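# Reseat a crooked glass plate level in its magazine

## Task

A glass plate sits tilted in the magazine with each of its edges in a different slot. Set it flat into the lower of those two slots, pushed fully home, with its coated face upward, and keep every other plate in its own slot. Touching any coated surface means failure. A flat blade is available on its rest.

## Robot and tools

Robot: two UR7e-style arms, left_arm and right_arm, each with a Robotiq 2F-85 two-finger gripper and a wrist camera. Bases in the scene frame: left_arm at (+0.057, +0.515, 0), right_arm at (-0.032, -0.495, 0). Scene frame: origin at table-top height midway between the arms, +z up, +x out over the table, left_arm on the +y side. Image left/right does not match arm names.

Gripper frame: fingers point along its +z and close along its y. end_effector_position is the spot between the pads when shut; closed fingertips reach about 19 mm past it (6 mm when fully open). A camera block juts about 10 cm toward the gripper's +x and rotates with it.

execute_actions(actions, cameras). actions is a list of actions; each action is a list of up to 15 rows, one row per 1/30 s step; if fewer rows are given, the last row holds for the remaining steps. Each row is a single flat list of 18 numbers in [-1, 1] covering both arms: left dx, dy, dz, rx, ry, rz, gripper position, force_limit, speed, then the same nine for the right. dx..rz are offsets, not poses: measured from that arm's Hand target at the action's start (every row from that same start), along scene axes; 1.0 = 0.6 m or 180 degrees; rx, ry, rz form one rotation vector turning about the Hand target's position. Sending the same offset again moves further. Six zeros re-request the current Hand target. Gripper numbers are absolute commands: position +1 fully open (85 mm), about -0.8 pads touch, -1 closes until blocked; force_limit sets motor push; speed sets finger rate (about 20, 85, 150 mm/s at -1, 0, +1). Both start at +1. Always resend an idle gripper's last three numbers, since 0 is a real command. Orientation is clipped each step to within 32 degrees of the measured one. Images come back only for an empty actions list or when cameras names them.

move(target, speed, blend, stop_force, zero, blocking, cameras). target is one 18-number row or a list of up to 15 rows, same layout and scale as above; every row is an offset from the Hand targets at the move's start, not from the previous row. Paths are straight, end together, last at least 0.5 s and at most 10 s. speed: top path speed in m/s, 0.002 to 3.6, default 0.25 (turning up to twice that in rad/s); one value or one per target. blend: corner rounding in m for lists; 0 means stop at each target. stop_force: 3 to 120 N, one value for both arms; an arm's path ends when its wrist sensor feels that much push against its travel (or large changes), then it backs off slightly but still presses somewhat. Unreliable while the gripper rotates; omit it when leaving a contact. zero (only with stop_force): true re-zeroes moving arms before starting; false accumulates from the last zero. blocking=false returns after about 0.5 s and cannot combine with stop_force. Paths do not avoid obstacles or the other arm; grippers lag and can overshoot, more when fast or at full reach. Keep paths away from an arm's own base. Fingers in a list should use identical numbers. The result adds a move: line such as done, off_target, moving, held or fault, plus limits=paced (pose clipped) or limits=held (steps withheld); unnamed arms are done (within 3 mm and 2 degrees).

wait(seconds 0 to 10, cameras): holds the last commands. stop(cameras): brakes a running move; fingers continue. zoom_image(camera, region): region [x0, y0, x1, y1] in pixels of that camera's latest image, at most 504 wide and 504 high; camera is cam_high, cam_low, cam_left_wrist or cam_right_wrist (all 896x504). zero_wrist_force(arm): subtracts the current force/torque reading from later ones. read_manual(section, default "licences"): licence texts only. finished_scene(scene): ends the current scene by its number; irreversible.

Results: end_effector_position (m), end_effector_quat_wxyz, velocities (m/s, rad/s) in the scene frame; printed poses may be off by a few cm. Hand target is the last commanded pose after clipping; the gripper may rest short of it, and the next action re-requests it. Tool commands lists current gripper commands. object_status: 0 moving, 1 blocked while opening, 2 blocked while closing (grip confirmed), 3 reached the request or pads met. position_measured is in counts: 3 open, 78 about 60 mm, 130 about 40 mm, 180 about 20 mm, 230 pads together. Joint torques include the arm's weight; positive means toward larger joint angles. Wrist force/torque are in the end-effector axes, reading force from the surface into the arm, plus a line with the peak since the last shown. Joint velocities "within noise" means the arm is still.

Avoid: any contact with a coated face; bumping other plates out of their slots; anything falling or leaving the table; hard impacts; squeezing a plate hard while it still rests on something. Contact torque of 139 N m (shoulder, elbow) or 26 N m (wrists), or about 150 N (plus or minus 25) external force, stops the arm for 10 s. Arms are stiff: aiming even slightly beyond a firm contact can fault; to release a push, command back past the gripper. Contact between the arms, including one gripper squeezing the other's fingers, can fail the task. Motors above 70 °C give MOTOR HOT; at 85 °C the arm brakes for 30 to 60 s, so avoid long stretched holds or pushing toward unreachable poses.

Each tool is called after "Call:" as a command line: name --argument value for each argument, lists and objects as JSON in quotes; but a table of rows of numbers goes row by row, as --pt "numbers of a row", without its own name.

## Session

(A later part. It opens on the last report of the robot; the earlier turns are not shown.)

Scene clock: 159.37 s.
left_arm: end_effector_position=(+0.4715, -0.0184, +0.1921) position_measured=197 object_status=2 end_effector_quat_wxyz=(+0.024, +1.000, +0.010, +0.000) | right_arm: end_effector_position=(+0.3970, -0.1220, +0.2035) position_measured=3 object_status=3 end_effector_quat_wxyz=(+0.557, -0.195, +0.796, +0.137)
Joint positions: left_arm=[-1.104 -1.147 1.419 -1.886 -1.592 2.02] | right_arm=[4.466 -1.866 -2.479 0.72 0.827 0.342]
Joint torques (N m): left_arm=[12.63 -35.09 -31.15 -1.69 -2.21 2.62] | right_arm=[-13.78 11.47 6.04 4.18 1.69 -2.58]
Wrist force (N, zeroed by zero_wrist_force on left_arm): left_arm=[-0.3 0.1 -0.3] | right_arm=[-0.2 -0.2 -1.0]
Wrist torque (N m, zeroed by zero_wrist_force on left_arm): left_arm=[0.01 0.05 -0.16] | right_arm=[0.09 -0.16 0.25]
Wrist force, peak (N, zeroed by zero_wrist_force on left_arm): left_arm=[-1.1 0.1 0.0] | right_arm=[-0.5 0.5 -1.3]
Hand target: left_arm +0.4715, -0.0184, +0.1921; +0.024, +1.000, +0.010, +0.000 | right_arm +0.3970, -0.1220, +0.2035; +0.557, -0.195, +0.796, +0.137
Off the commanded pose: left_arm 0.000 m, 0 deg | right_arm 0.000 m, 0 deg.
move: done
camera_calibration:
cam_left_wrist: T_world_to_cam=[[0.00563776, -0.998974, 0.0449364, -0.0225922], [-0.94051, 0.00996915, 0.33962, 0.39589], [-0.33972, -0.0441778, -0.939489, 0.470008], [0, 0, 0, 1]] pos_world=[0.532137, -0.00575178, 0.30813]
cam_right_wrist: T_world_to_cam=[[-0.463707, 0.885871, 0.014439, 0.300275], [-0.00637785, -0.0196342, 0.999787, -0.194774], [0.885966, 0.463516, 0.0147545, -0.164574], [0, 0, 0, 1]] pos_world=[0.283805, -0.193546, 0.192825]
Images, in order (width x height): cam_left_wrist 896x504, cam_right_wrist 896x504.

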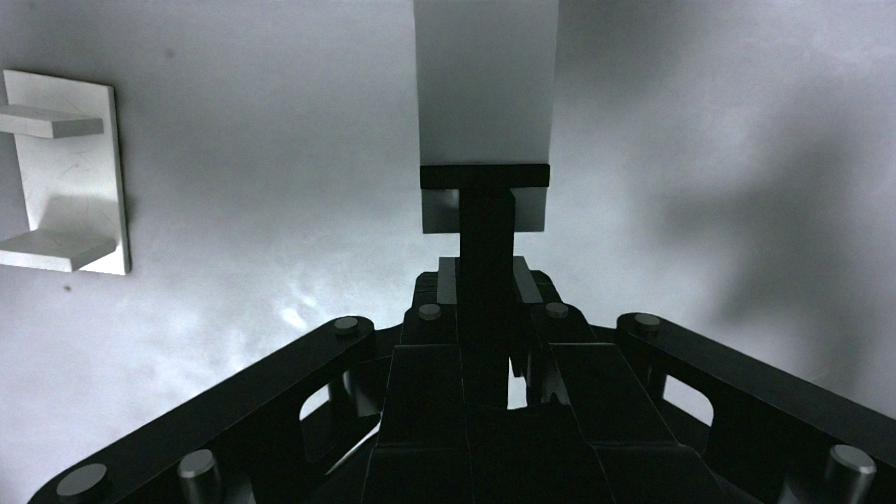

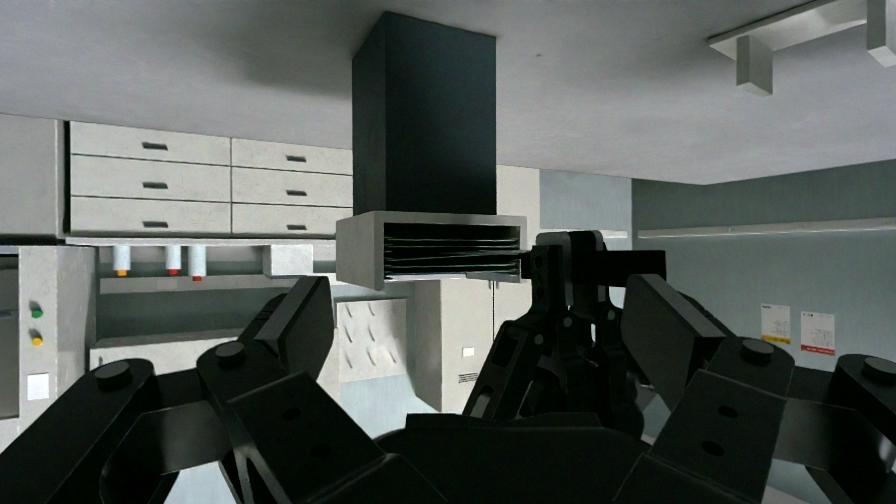

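Call:
move --target '[0.06665,0.00134,0,0,0,0,-1,0.2,-1,0,0,0,0,0,0,1,1,1]' --speed 0.05 --stop_force 5 --cameras '["cam_left_wrist", "cam_right_wrist"]'

Call:
zoom_image --camera "cam_right_wrist" --region '[415, 235, 465, 265]'

Call:
zoom_image --camera "cam_right_wrist" --region '[455, 225, 525, 285]'

Call:
zoom_image --camera "cam_left_wrist" --region '[380, 0, 600, 260]'

Scene clock: 169.87 s.
left_arm: end_effector_position=(+0.5115, -0.0176, +0.1921) position_measured=197 object_status=2 end_effector_quat_wxyz=(+0.024, +1.000, +0.010, +0.000) | right_arm: end_effector_position=(+0.3970, -0.1220, +0.2035) position_measured=3 object_status=3 end_effector_quat_wxyz=(+0.557, -0.195, +0.796, +0.137)
Joint positions: left_arm=[-1.051 -1.088 1.331 -1.855 -1.595 2.074] | right_arm=[4.466 -1.866 -2.479 0.72 0.827 0.342]
Joint torques (N m): left_arm=[13.29 -37.84 -31.67 -1.68 -2.16 2.65] | right_arm=[-13.14 11.05 5.83 4.06 1.68 -2.41]
Wrist force (N, zeroed by zero_wrist_force on left_arm): left_arm=[-0.3 0.0 -0.2] | right_arm=[-0.7 0.1 -1.1]
Wrist torque (N m, zeroed by zero_wrist_force on left_arm): left_arm=[0.00 0.03 -0.17] | right_arm=[0.14 -0.08 0.25]
Wrist force, peak (N, zeroed by zero_wrist_force on left_arm): left_arm=[-1.0 -0.2 0.0] | right_arm=[-0.4 -0.1 -1.4]
Hand target: left_arm +0.5115, -0.0176, +0.1921; +0.024, +1.000, +0.010, +0.000 | right_arm +0.3970, -0.1220, +0.2035; +0.557, -0.195, +0.796, +0.137
Off the commanded pose: left_arm 0.000 m, 0 deg | right_arm 0.000 m, 0 deg.
move: done
camera_calibration:
cam_left_wrist: T_world_to_cam=[[0.00563776, -0.998974, 0.0449364, -0.0220185], [-0.94051, 0.00996915, 0.33962, 0.433502], [-0.33972, -0.0441778, -0.939489, 0.483632], [0, 0, 0, 1]] pos_world=[0.572137, -0.00495178, 0.30813]
cam_right_wrist: T_world_to_cam=[[-0.463707, 0.885871, 0.014439, 0.300275], [-0.00637785, -0.0196342, 0.999787, -0.194774], [0.885966, 0.463516, 0.0147545, -0.164574], [0, 0, 0, 1]] pos_world=[0.283805, -0.193546, 0.192825]
Images, in order (width x height): cam_left_wrist 896x504, cam_right_wrist 896x504.

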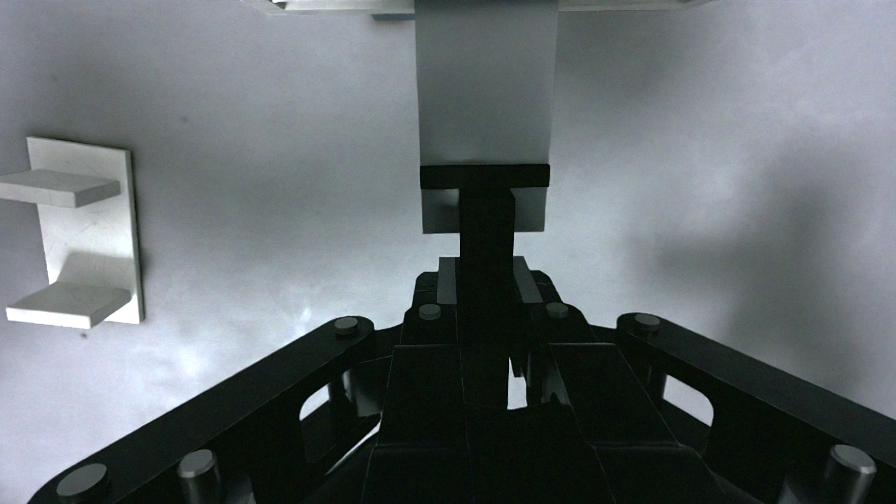

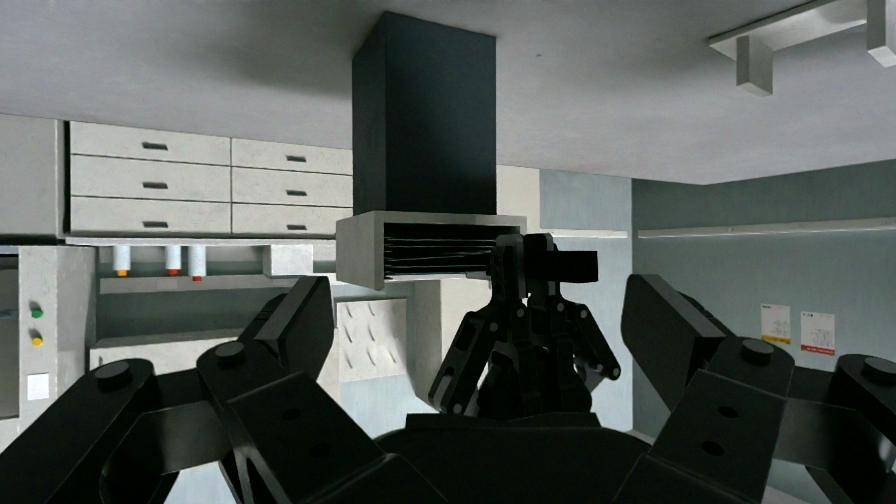

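Scaled by 10.080 from the camera's 896x504 image, which has a finer 1280x720 frame.

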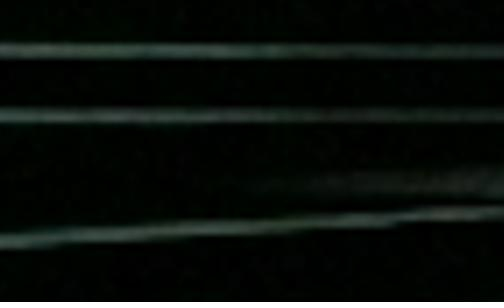

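Scaled by 7.200 from the camera's 896x504 image, which has a finer 1280x720 frame.

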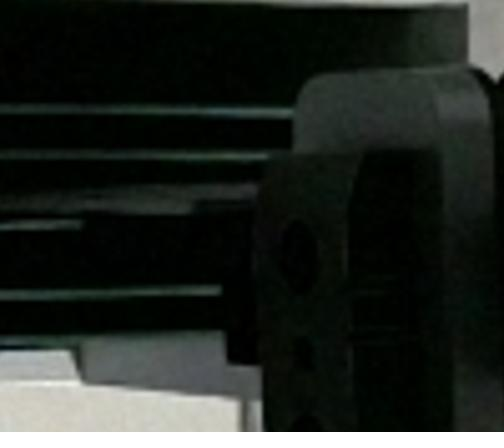

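Scaled by 1.938 from the camera's 896x504 image, which has a finer 1280x720 frame.

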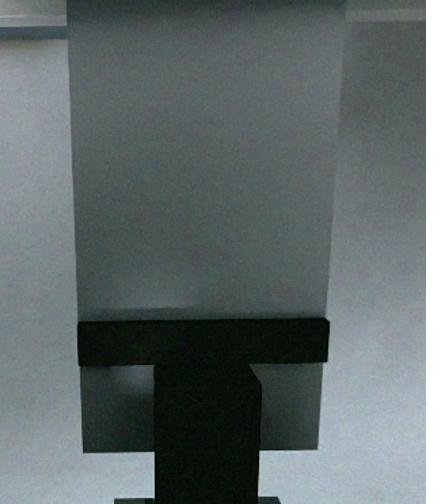

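Call:
move --target '[0.06,0.0012,0,0,0,0,-1,0.2,-1,0,0,0,0,0,0,1,1,1]' --speed 0.05 --stop_force 5 --cameras '["cam_left_wrist", "cam_right_wrist"]'

Call:
zoom_image --camera "cam_left_wrist" --region '[220, 60, 720, 200]'

Call:
zoom_image --camera "cam_right_wrist" --region '[415, 235, 465, 265]'

Scene clock: 173.43 s.
left_arm: end_effector_position=(+0.5475, -0.0169, +0.1921) position_measured=197 object_status=2 end_effector_quat_wxyz=(+0.024, +1.000, +0.010, +0.000) | right_arm: end_effector_position=(+0.3970, -0.1220, +0.2035) position_measured=3 object_status=3 end_effector_quat_wxyz=(+0.557, -0.195, +0.796, +0.137)
Joint positions: left_arm=[-1.005 -1.031 1.242 -1.822 -1.596 2.119] | right_arm=[4.466 -1.866 -2.479 0.72 0.827 0.342]
Joint torques (N m): left_arm=[13.67 -39.81 -31.22 -1.69 -2.14 2.71] | right_arm=[-14.1 11.54 6.11 4.02 1.65 -2.47]
Wrist force (N, zeroed by zero_wrist_force on left_arm): left_arm=[-0.4 0.2 0.0] | right_arm=[-0.3 -0.3 -1.2]
Wrist torque (N m, zeroed by zero_wrist_force on left_arm): left_arm=[0.00 0.03 -0.19] | right_arm=[0.08 -0.15 0.25]
Wrist force, peak (N, zeroed by zero_wrist_force on left_arm): left_arm=[-0.8 -0.1 -0.2] | right_arm=[-0.5 -0.1 -1.4]
Hand target: left_arm +0.5475, -0.0169, +0.1921; +0.024, +1.000, +0.010, +0.000 | right_arm +0.3970, -0.1220, +0.2035; +0.557, -0.195, +0.796, +0.137
Off the commanded pose: left_arm 0.000 m, 0 deg | right_arm 0.000 m, 0 deg.
move: done
camera_calibration:
cam_left_wrist: T_world_to_cam=[[0.00563776, -0.998974, 0.0449364, -0.0215222], [-0.94051, 0.00996915, 0.33962, 0.467354], [-0.33972, -0.0441778, -0.939489, 0.495893], [0, 0, 0, 1]] pos_world=[0.608137, -0.00425178, 0.30813]
cam_right_wrist: T_world_to_cam=[[-0.463707, 0.885871, 0.014439, 0.300275], [-0.00637785, -0.0196342, 0.999787, -0.194774], [0.885966, 0.463516, 0.0147545, -0.164574], [0, 0, 0, 1]] pos_world=[0.283805, -0.193546, 0.192825]
Images, in order (width x height): cam_left_wrist 896x504, cam_right_wrist 896x504.

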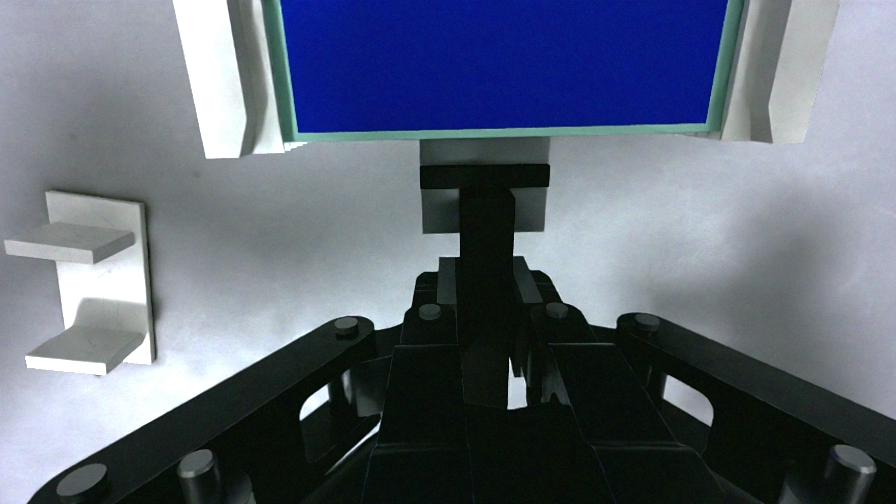

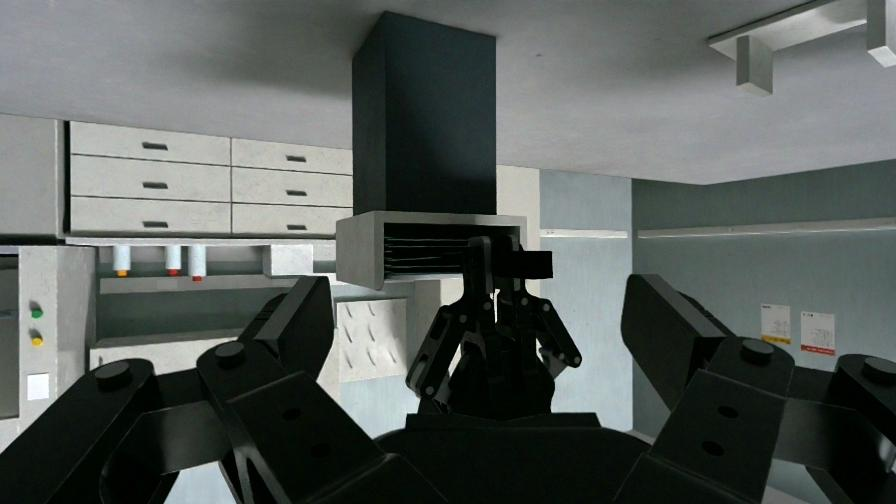

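Scaled by 1.008 from the camera's 896x504 image, which has a finer 1280x720 frame.

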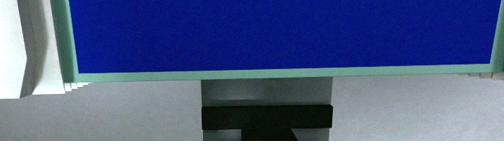

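Scaled by 10.080 from the camera's 896x504 image, which has a finer 1280x720 frame.

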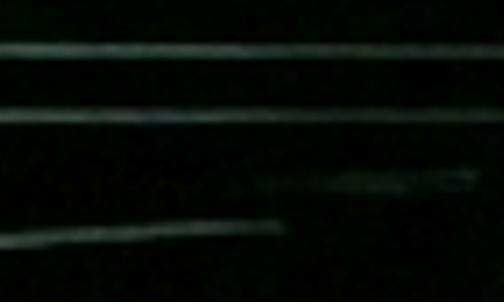

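Call:
zoom_image --camera "cam_left_wrist" --region '[410, 120, 560, 240]'

Call:
zoom_image --camera "cam_left_wrist" --region '[230, 90, 320, 170]'

Call:
zoom_image --camera "cam_left_wrist" --region '[680, 80, 770, 160]'

Scaled by 3.360 from the camera's 896x504 image, which has a finer 1280x720 frame.

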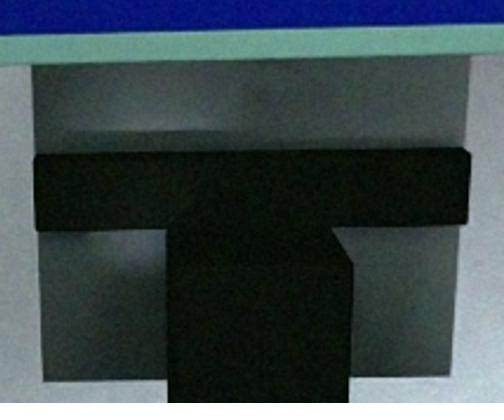

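Scaled by 5.600 from the camera's 896x504 image, which has a finer 1280x720 frame.

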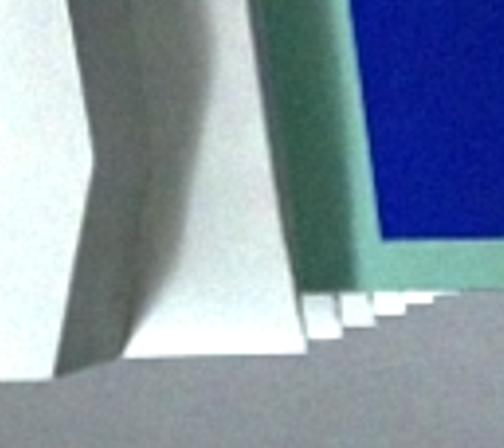

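Scaled by 5.600 from the camera's 896x504 image, which has a finer 1280x720 frame.

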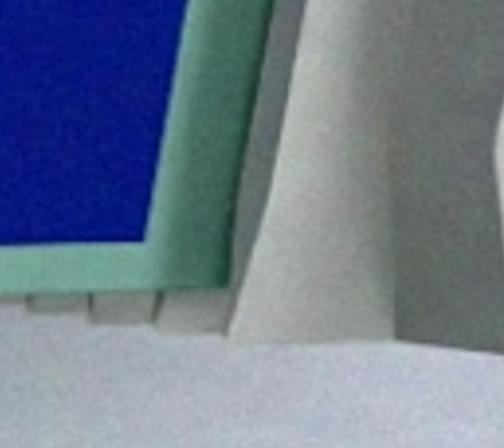

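Call:
move --pt "0.00021 -0.00725 0 0 0 0.002667 -1 0.2 -1 0 0 0 0 0 0 1 1 1" --pt "0.00937 -0.00699 0 0 0 0.002667 -1 0.2 -1 0 0 0 0 0 0 1 1 1" --speed 0.03 --stop_force 5 --cameras '["cam_left_wrist", "cam_right_wrist"]'

Call:
zoom_image --camera "cam_left_wrist" --region '[410, 120, 560, 240]'

Call:
zoom_image --camera "cam_right_wrist" --region '[375, 230, 425, 280]'

Call:
zoom_image --camera "cam_right_wrist" --region '[420, 230, 470, 280]'

Scene clock: 188.10 s.
left_arm: end_effector_position=(+0.5531, -0.0211, +0.1921) position_measured=197 object_status=2 end_effector_quat_wxyz=(+0.024, +1.000, +0.014, +0.000) | right_arm: end_effector_position=(+0.3970, -0.1220, +0.2035) position_measured=3 object_status=3 end_effector_quat_wxyz=(+0.557, -0.195, +0.796, +0.137)
Joint positions: left_arm=[-1.002 -1.014 1.215 -1.813 -1.596 2.114] | right_arm=[4.466 -1.866 -2.479 0.72 0.827 0.342]
Joint torques (N m): left_arm=[13.04 -40.06 -30.81 -1.75 -1.09 2.64] | right_arm=[-13.95 11.54 7.45 3.99 1.53 -2.64]
Wrist force (N, zeroed by zero_wrist_force on left_arm): left_arm=[-0.8 0.1 0.2] | right_arm=[-0.5 0.3 -1.0]
Wrist torque (N m, zeroed by zero_wrist_force on left_arm): left_arm=[-0.02 0.08 -0.18] | right_arm=[0.16 -0.11 0.26]
Wrist force, peak (N, zeroed by zero_wrist_force on left_arm): left_arm=[-1.0 0.7 0.3] | right_arm=[-0.6 0.1 -1.5]
Hand target: left_arm +0.5531, -0.0211, +0.1921; +0.024, +1.000, +0.014, +0.000 | right_arm +0.3970, -0.1220, +0.2035; +0.557, -0.195, +0.796, +0.137
Off the commanded pose: left_arm 0.000 m, 0 deg | right_arm 0.000 m, 0 deg.
move: done
camera_calibration:
cam_left_wrist: T_world_to_cam=[[0.0139162, -0.998893, 0.0449339, -0.0303171], [-0.940574, 0.00217191, 0.339581, 0.472578], [-0.339302, -0.0469893, -0.939503, 0.497334], [0, 0, 0, 1]] pos_world=[0.613663, -0.0079406, 0.30813]
cam_right_wrist: T_world_to_cam=[[-0.463707, 0.885871, 0.014439, 0.300275], [-0.00637785, -0.0196342, 0.999787, -0.194774], [0.885966, 0.463516, 0.0147545, -0.164574], [0, 0, 0, 1]] pos_world=[0.283805, -0.193546, 0.192825]
Images, in order (width x height): cam_left_wrist 896x504, cam_right_wrist 896x504.

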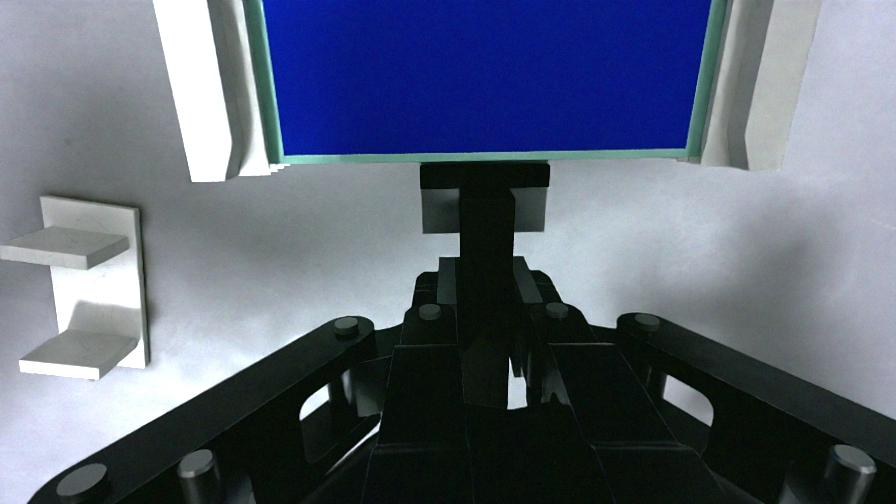

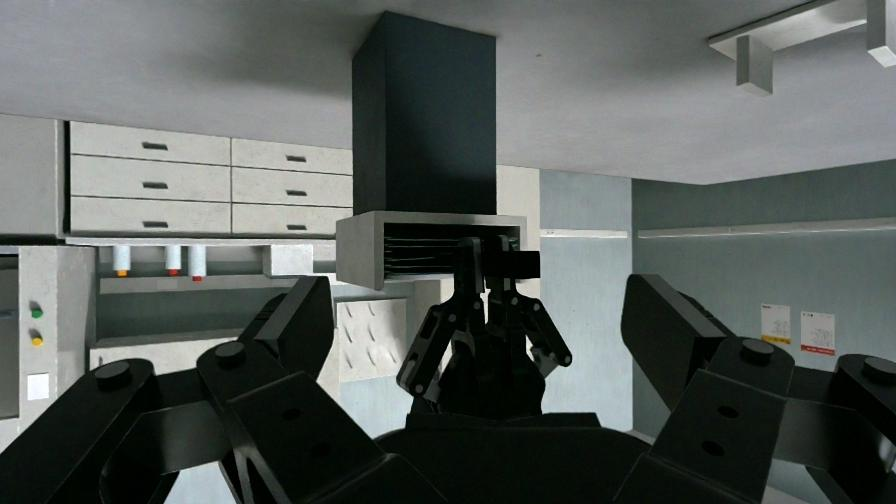

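Scaled by 3.360 from the camera's 896x504 image, which has a finer 1280x720 frame.

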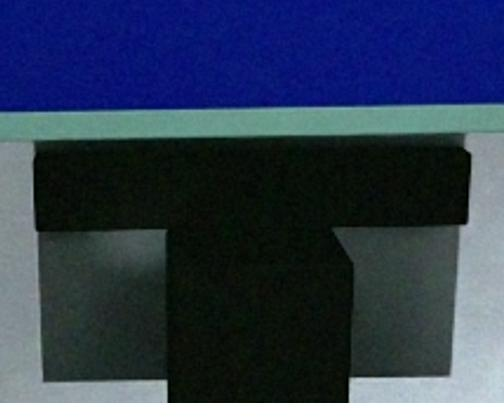

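Scaled by 10.080 from the camera's 896x504 image, which has a finer 1280x720 frame.

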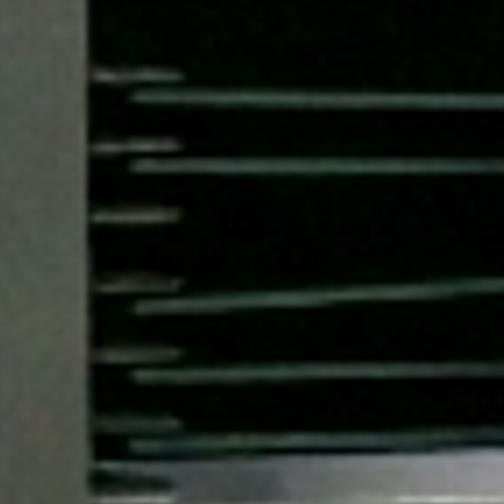

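Scaled by 10.080 from the camera's 896x504 image, which has a finer 1280x720 frame.

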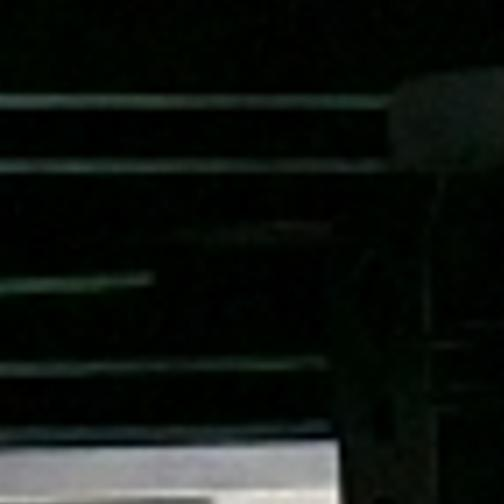

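Call:
zoom_image --camera "cam_left_wrist" --region '[180, 100, 300, 190]'

Call:
zoom_image --camera "cam_left_wrist" --region '[670, 90, 790, 180]'

Scaled by 4.200 from the camera's 896x504 image, which has a finer 1280x720 frame.

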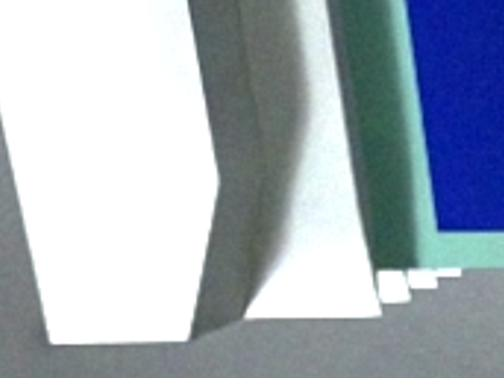

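Scaled by 4.200 from the camera's 896x504 image, which has a finer 1280x720 frame.

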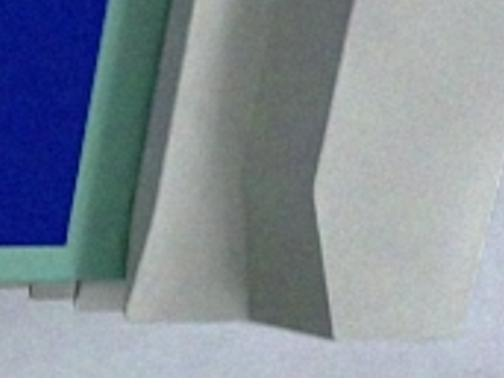

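Call:
move --target '[0,0,0.005,0,0,0,-1,0.2,-1,0,0,0,0,0,0,1,1,1]' --speed 0.01 --cameras '["cam_left_wrist", "cam_right_wrist"]'

Call:
zoom_image --camera "cam_right_wrist" --region '[375, 230, 425, 280]'

Call:
zoom_image --camera "cam_right_wrist" --region '[420, 230, 470, 280]'

Call:
zoom_image --camera "cam_right_wrist" --region '[480, 230, 530, 280]'

Scene clock: 195.77 s.
left_arm: end_effector_position=(+0.5531, -0.0211, +0.1949) position_measured=197 object_status=2 end_effector_quat_wxyz=(+0.024, +1.000, +0.014, +0.000) | right_arm: end_effector_position=(+0.3970, -0.1220, +0.2035) position_measured=3 object_status=3 end_effector_quat_wxyz=(+0.557, -0.195, +0.796, +0.137)
Joint positions: left_arm=[-1.002 -1.015 1.21 -1.806 -1.596 2.114] | right_arm=[4.466 -1.866 -2.479 0.72 0.827 0.342]
Joint torques (N m): left_arm=[12.37 -52.9 -32.96 -1.55 -0.97 2.57] | right_arm=[-13.39 12 6.64 4.11 1.52 -2.27]
Wrist force (N, zeroed by zero_wrist_force on left_arm): left_arm=[-0.5 0.0 0.3] | right_arm=[-0.6 0.2 -0.8]
Wrist torque (N m, zeroed by zero_wrist_force on left_arm): left_arm=[-0.02 0.02 -0.18] | right_arm=[0.15 -0.09 0.25]
Wrist force, peak (N, zeroed by zero_wrist_force on left_arm): left_arm=[-0.8 0.0 0.3] | right_arm=[-0.6 0.0 -1.3]
Hand target: left_arm +0.5531, -0.0211, +0.1951; +0.024, +1.000, +0.014, +0.000 | right_arm +0.3970, -0.1220, +0.2035; +0.557, -0.195, +0.796, +0.137
Off the commanded pose: left_arm 0.000 m, 0 deg | right_arm 0.000 m, 0 deg.
move: done
camera_calibration:
cam_left_wrist: T_world_to_cam=[[0.0139162, -0.998893, 0.0449339, -0.0304429], [-0.940574, 0.00217191, 0.339581, 0.471627], [-0.339302, -0.0469893, -0.939503, 0.499964], [0, 0, 0, 1]] pos_world=[0.613663, -0.0079406, 0.31093]
cam_right_wrist: T_world_to_cam=[[-0.463707, 0.885871, 0.014439, 0.300275], [-0.00637785, -0.0196342, 0.999787, -0.194774], [0.885966, 0.463516, 0.0147545, -0.164574], [0, 0, 0, 1]] pos_world=[0.283805, -0.193546, 0.192825]
Images, in order (width x height): cam_left_wrist 896x504, cam_right_wrist 896x504.

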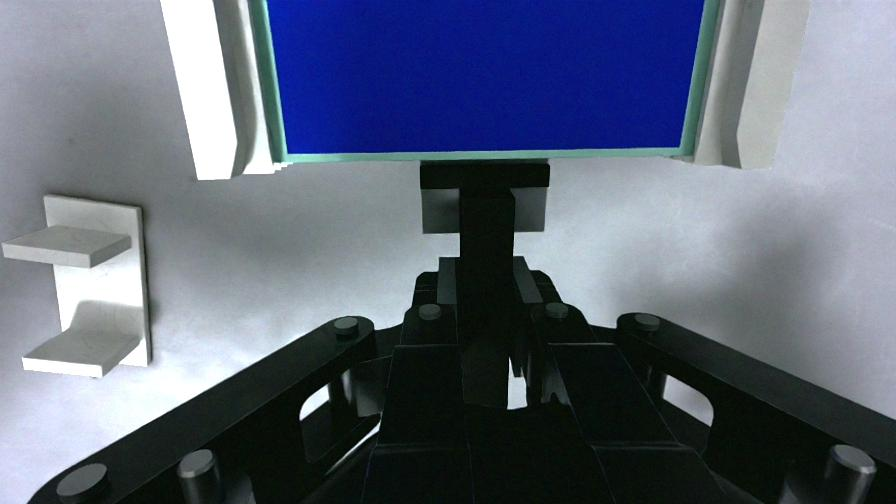

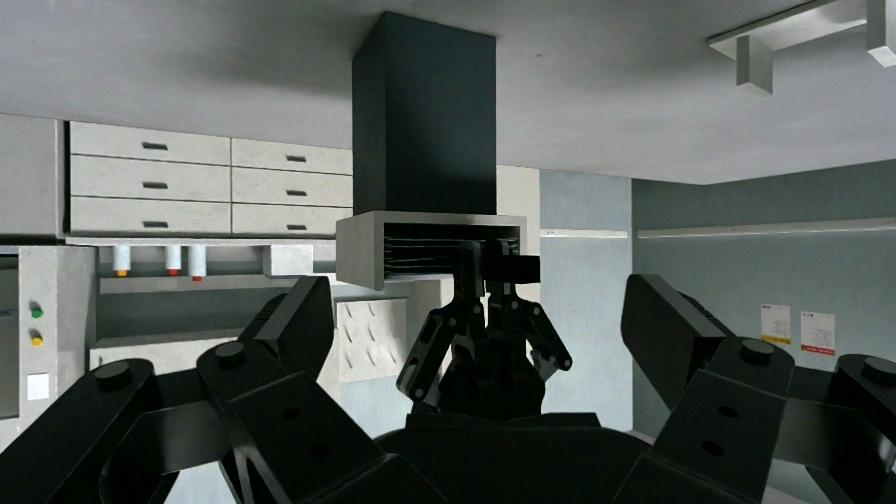

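Scaled by 10.080 from the camera's 896x504 image, which has a finer 1280x720 frame.

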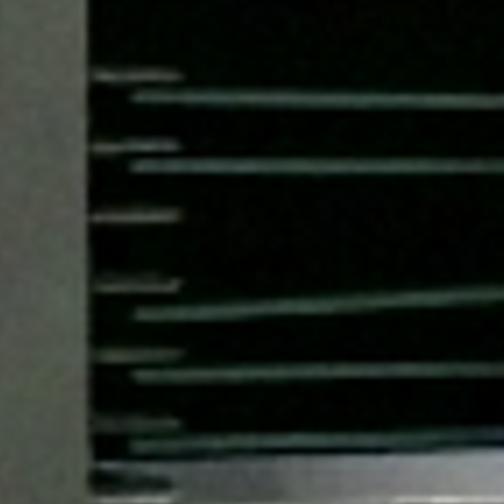

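Scaled by 10.080 from the camera's 896x504 image, which has a finer 1280x720 frame.

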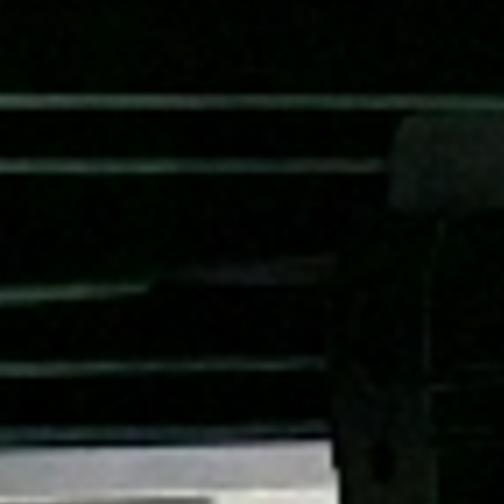

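Scaled by 10.080 from the camera's 896x504 image, which has a finer 1280x720 frame.

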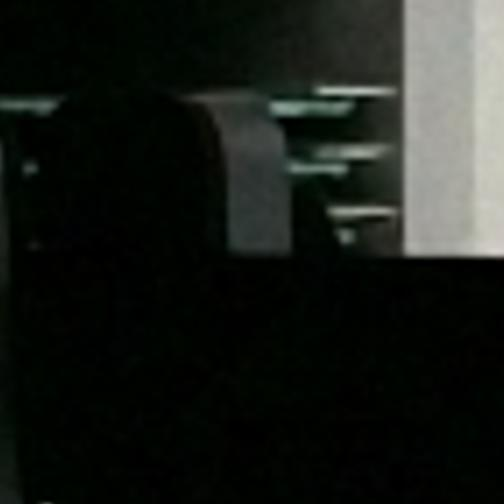

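Call:
move --target '[0,0,0.0015,0,0,0,-1,0.2,-1,0,0,0,0,0,0,1,1,1]' --speed 0.01 --cameras '["cam_right_wrist"]'

Call:
zoom_image --camera "cam_right_wrist" --region '[375, 230, 425, 280]'

Call:
zoom_image --camera "cam_right_wrist" --region '[480, 230, 530, 280]'

Scene clock: 198.37 s.
left_arm: end_effector_position=(+0.5531, -0.0211, +0.1959) position_measured=197 object_status=2 end_effector_quat_wxyz=(+0.024, +1.000, +0.014, +0.000) | right_arm: end_effector_position=(+0.3970, -0.1220, +0.2035) position_measured=3 object_status=3 end_effector_quat_wxyz=(+0.557, -0.195, +0.796, +0.137)
Joint positions: left_arm=[-1.002 -1.016 1.208 -1.804 -1.596 2.114] | right_arm=[4.466 -1.866 -2.479 0.72 0.827 0.342]
Joint torques (N m): left_arm=[12.64 -52.3 -31.94 -1.61 -1.06 2.39] | right_arm=[-13.09 11.34 6.86 4.1 1.66 -2.41]
Wrist force (N, zeroed by zero_wrist_force on left_arm): left_arm=[-0.8 -0.2 0.7] | right_arm=[-0.3 0.1 -0.8]
Wrist torque (N m, zeroed by zero_wrist_force on left_arm): left_arm=[-0.06 0.06 -0.18] | right_arm=[0.14 -0.15 0.25]
Wrist force, peak (N, zeroed by zero_wrist_force on left_arm): left_arm=[-0.8 -0.2 0.7] | right_arm=[-0.5 0.2 -1.4]
Hand target: left_arm +0.5531, -0.0211, +0.1960; +0.024, +1.000, +0.014, +0.000 | right_arm +0.3970, -0.1220, +0.2035; +0.557, -0.195, +0.796, +0.137
Off the commanded pose: left_arm 0.000 m, 0 deg | right_arm 0.000 m, 0 deg.
move: done
camera_calibration:
cam_right_wrist: T_world_to_cam=[[-0.463707, 0.885871, 0.014439, 0.300275], [-0.00637785, -0.0196342, 0.999787, -0.194774], [0.885966, 0.463516, 0.0147545, -0.164574], [0, 0, 0, 1]] pos_world=[0.283805, -0.193546, 0.192825]
Images, in order (width x height): cam_right_wrist 896x504.

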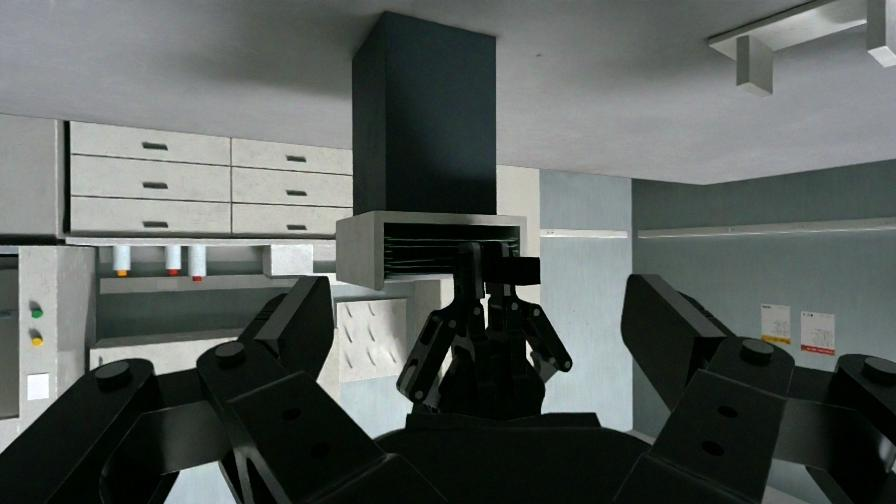

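Scaled by 10.080 from the camera's 896x504 image, which has a finer 1280x720 frame.

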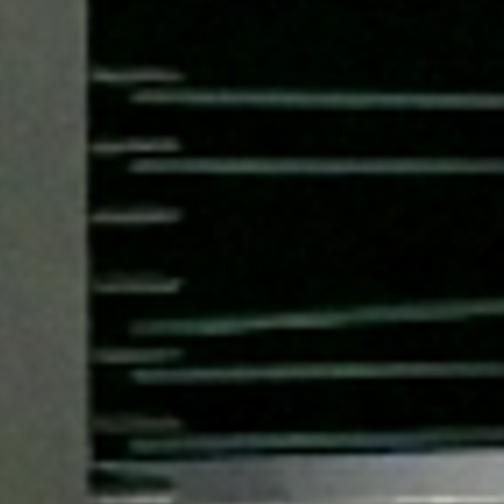

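Scaled by 10.080 from the camera's 896x504 image, which has a finer 1280x720 frame.

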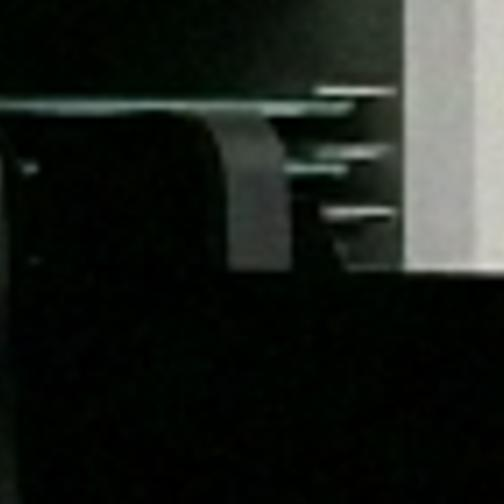

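Call:
move --target '[-0.22158,-0.0063,0,0,0,0,-1,0.2,-1,0,0,0,0,0,0,1,1,1]' --speed 0.045 --stop_force 6 --cameras '["cam_left_wrist", "cam_right_wrist"]'

Call:
zoom_image --camera "cam_right_wrist" --region '[370, 200, 640, 300]'

Call:
zoom_image --camera "cam_left_wrist" --region '[200, 60, 700, 240]'

Scene clock: 205.50 s.
left_arm: end_effector_position=(+0.4201, -0.0249, +0.1960) position_measured=197 object_status=2 end_effector_quat_wxyz=(+0.024, +1.000, +0.014, +0.000) | right_arm: end_effector_position=(+0.3970, -0.1220, +0.2035) position_measured=3 object_status=3 end_effector_quat_wxyz=(+0.557, -0.195, +0.796, +0.137)
Joint positions: left_arm=[-1.181 -1.209 1.498 -1.904 -1.589 1.934] | right_arm=[4.466 -1.866 -2.479 0.72 0.827 0.342]
Joint torques (N m): left_arm=[-13.42 -44.29 -14.51 -4.48 2.15 -1.79] | right_arm=[-13.33 12.95 5.96 3.93 1.41 -2.45]
Wrist force (N, zeroed by zero_wrist_force on left_arm): left_arm=[-0.2 0.3 0.7] | right_arm=[-0.3 0.1 -0.9]
Wrist torque (N m, zeroed by zero_wrist_force on left_arm): left_arm=[0.04 0.02 0.00] | right_arm=[0.15 -0.15 0.25]
Wrist force, peak (N, zeroed by zero_wrist_force on left_arm): left_arm=[-0.7 0.1 0.8] | right_arm=[-0.4 0.1 -1.4]
Hand target: left_arm +0.4201, -0.0249, +0.1960; +0.024, +1.000, +0.014, +0.000 | right_arm +0.3970, -0.1220, +0.2035; +0.557, -0.195, +0.796, +0.137
Off the commanded pose: left_arm 0.000 m, 0 deg | right_arm 0.000 m, 0 deg.
move: done
camera_calibration:
cam_left_wrist: T_world_to_cam=[[0.0139162, -0.998893, 0.0449339, -0.0324387], [-0.940574, 0.00217191, 0.339581, 0.34626], [-0.339302, -0.0469893, -0.939503, 0.455726], [0, 0, 0, 1]] pos_world=[0.480763, -0.0117406, 0.31203]
cam_right_wrist: T_world_to_cam=[[-0.463707, 0.885871, 0.014439, 0.300275], [-0.00637785, -0.0196342, 0.999787, -0.194774], [0.885966, 0.463516, 0.0147545, -0.164574], [0, 0, 0, 1]] pos_world=[0.283805, -0.193546, 0.192825]
Images, in order (width x height): cam_left_wrist 896x504, cam_right_wrist 896x504.

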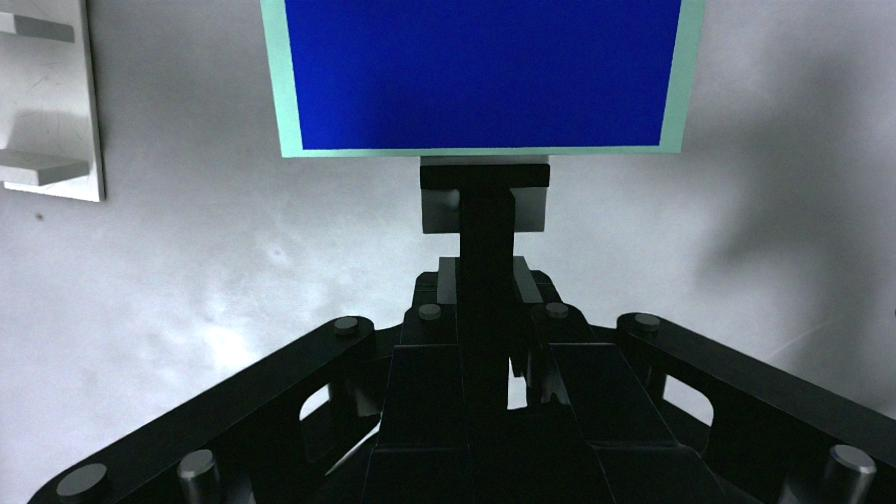

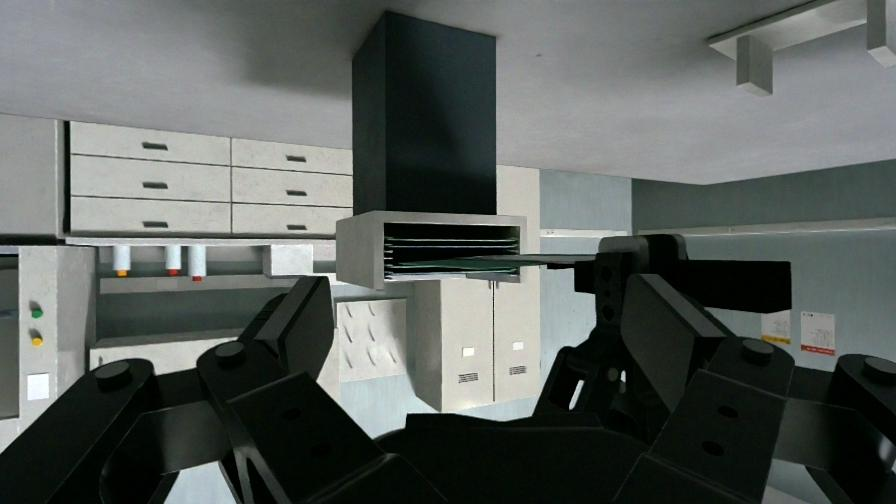

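Scaled by 1.867 from the camera's 896x504 image, which has a finer 1280x720 frame.

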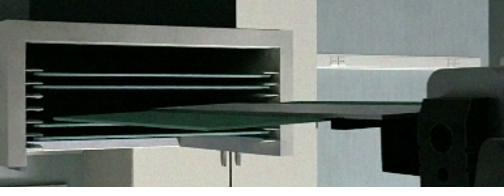

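Scaled by 1.008 from the camera's 896x504 image, which has a finer 1280x720 frame.

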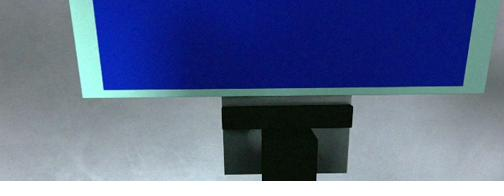

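Call:
move --target '[0.00002,-0.00063,-0.0045,0.015161,0.000431,0,-1,0.2,-1,0,0,0,0,0,0,1,1,1]' --speed 0.03 --cameras '["cam_left_wrist", "cam_right_wrist"]'

Call:
zoom_image --camera "cam_right_wrist" --region '[375, 225, 435, 285]'

Call:
zoom_image --camera "cam_right_wrist" --region '[425, 225, 485, 285]'

Call:
zoom_image --camera "cam_right_wrist" --region '[480, 225, 540, 285]'

Call:
zoom_image --camera "cam_left_wrist" --region '[260, 100, 700, 200]'

Scene clock: 211.03 s.
left_arm: end_effector_position=(+0.4202, -0.0253, +0.1933) position_measured=197 object_status=2 end_effector_quat_wxyz=(+0.000, +1.000, +0.014, +0.000) | right_arm: end_effector_position=(+0.3970, -0.1220, +0.2035) position_measured=3 object_status=3 end_effector_quat_wxyz=(+0.557, -0.195, +0.796, +0.137)
Joint positions: left_arm=[-1.188 -1.186 1.46 -1.845 -1.572 1.928] | right_arm=[4.466 -1.866 -2.479 0.72 0.827 0.342]
Joint torques (N m): left_arm=[-14.12 -33.85 -31.63 -1.42 2.32 -1.89] | right_arm=[-14.24 11.77 5.37 4.07 1.45 -2.47]
Wrist force (N, zeroed by zero_wrist_force on left_arm): left_arm=[-0.9 0.0 0.0] | right_arm=[-0.3 0.0 -1.1]
Wrist torque (N m, zeroed by zero_wrist_force on left_arm): left_arm=[0.02 0.13 0.01] | right_arm=[0.11 -0.14 0.26]
Wrist force, peak (N, zeroed by zero_wrist_force on left_arm): left_arm=[-0.9 0.0 0.0] | right_arm=[-0.3 0.4 -1.5]
Hand target: left_arm +0.4202, -0.0253, +0.1933; +0.000, +1.000, +0.014, +0.000 | right_arm +0.3970, -0.1220, +0.2035; +0.557, -0.195, +0.796, +0.137
Off the commanded pose: left_arm 0.000 m, 0 deg | right_arm 0.000 m, 0 deg.
move: done
camera_calibration:
cam_left_wrist: T_world_to_cam=[[0.013953, -0.9999, -0.00227258, -0.0236037], [-0.940139, -0.013893, 0.340508, 0.346389], [-0.340505, -0.00261456, -0.940239, 0.454859], [0, 0, 0, 1]] pos_world=[0.480865, -0.0175997, 0.309674]
cam_right_wrist: T_world_to_cam=[[-0.463707, 0.885871, 0.014439, 0.300275], [-0.00637785, -0.0196342, 0.999787, -0.194774], [0.885966, 0.463516, 0.0147545, -0.164574], [0, 0, 0, 1]] pos_world=[0.283805, -0.193546, 0.192825]
Images, in order (width x height): cam_left_wrist 896x504, cam_right_wrist 896x504.

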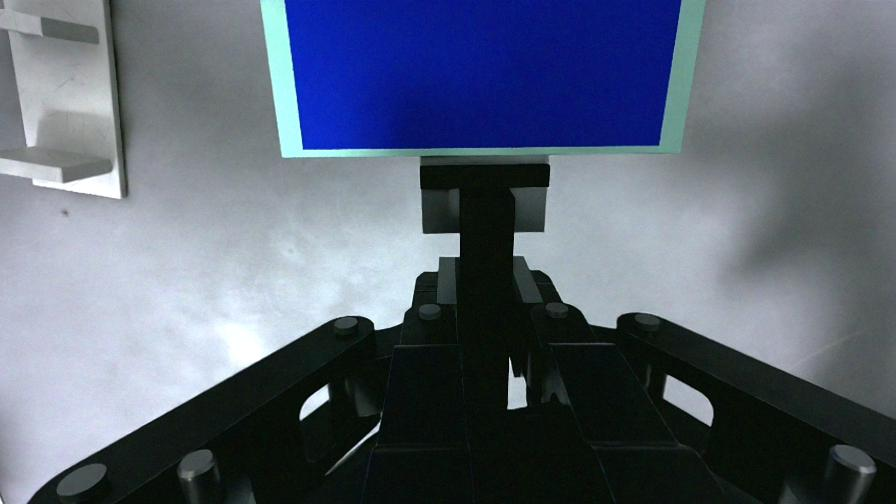

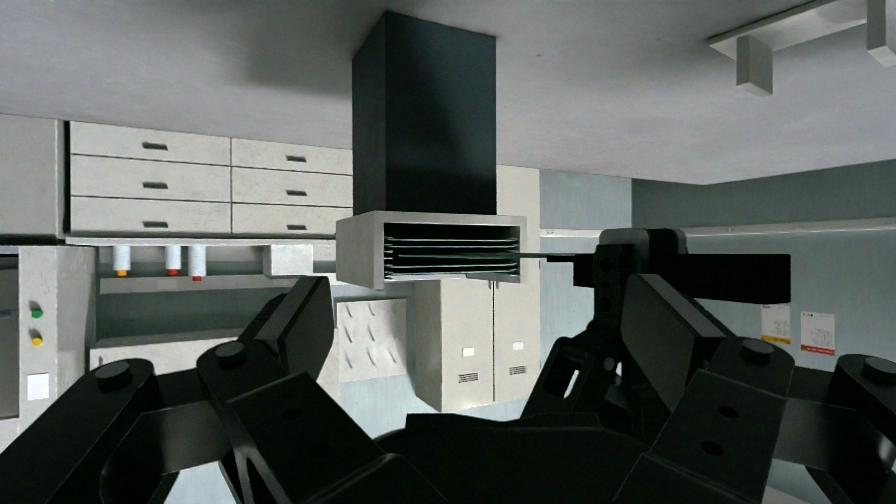

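Scaled by 8.400 from the camera's 896x504 image, which has a finer 1280x720 frame.

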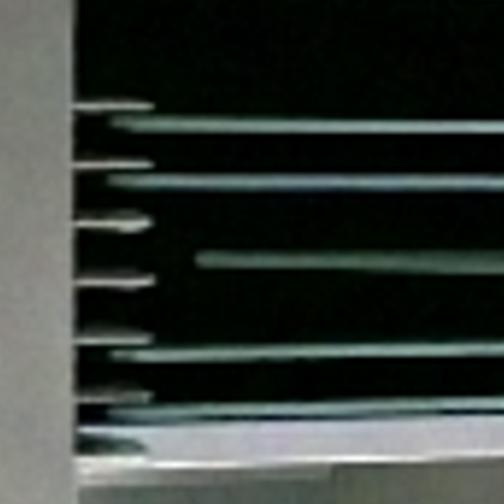

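Scaled by 8.400 from the camera's 896x504 image, which has a finer 1280x720 frame.

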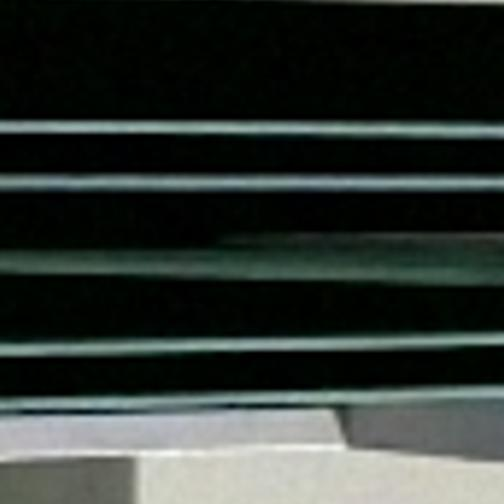

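Scaled by 8.400 from the camera's 896x504 image, which has a finer 1280x720 frame.

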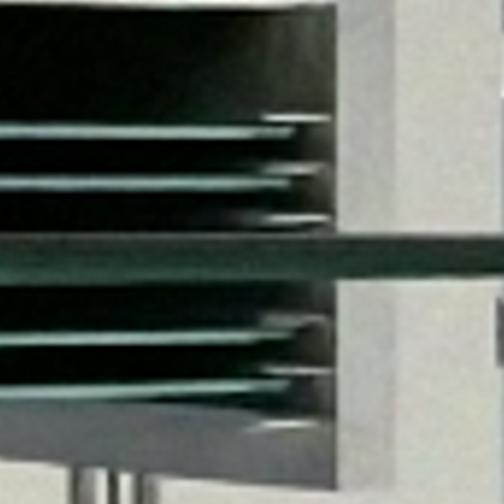

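Scaled by 1.145 from the camera's 896x504 image, which has a finer 1280x720 frame.

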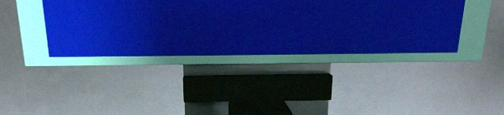

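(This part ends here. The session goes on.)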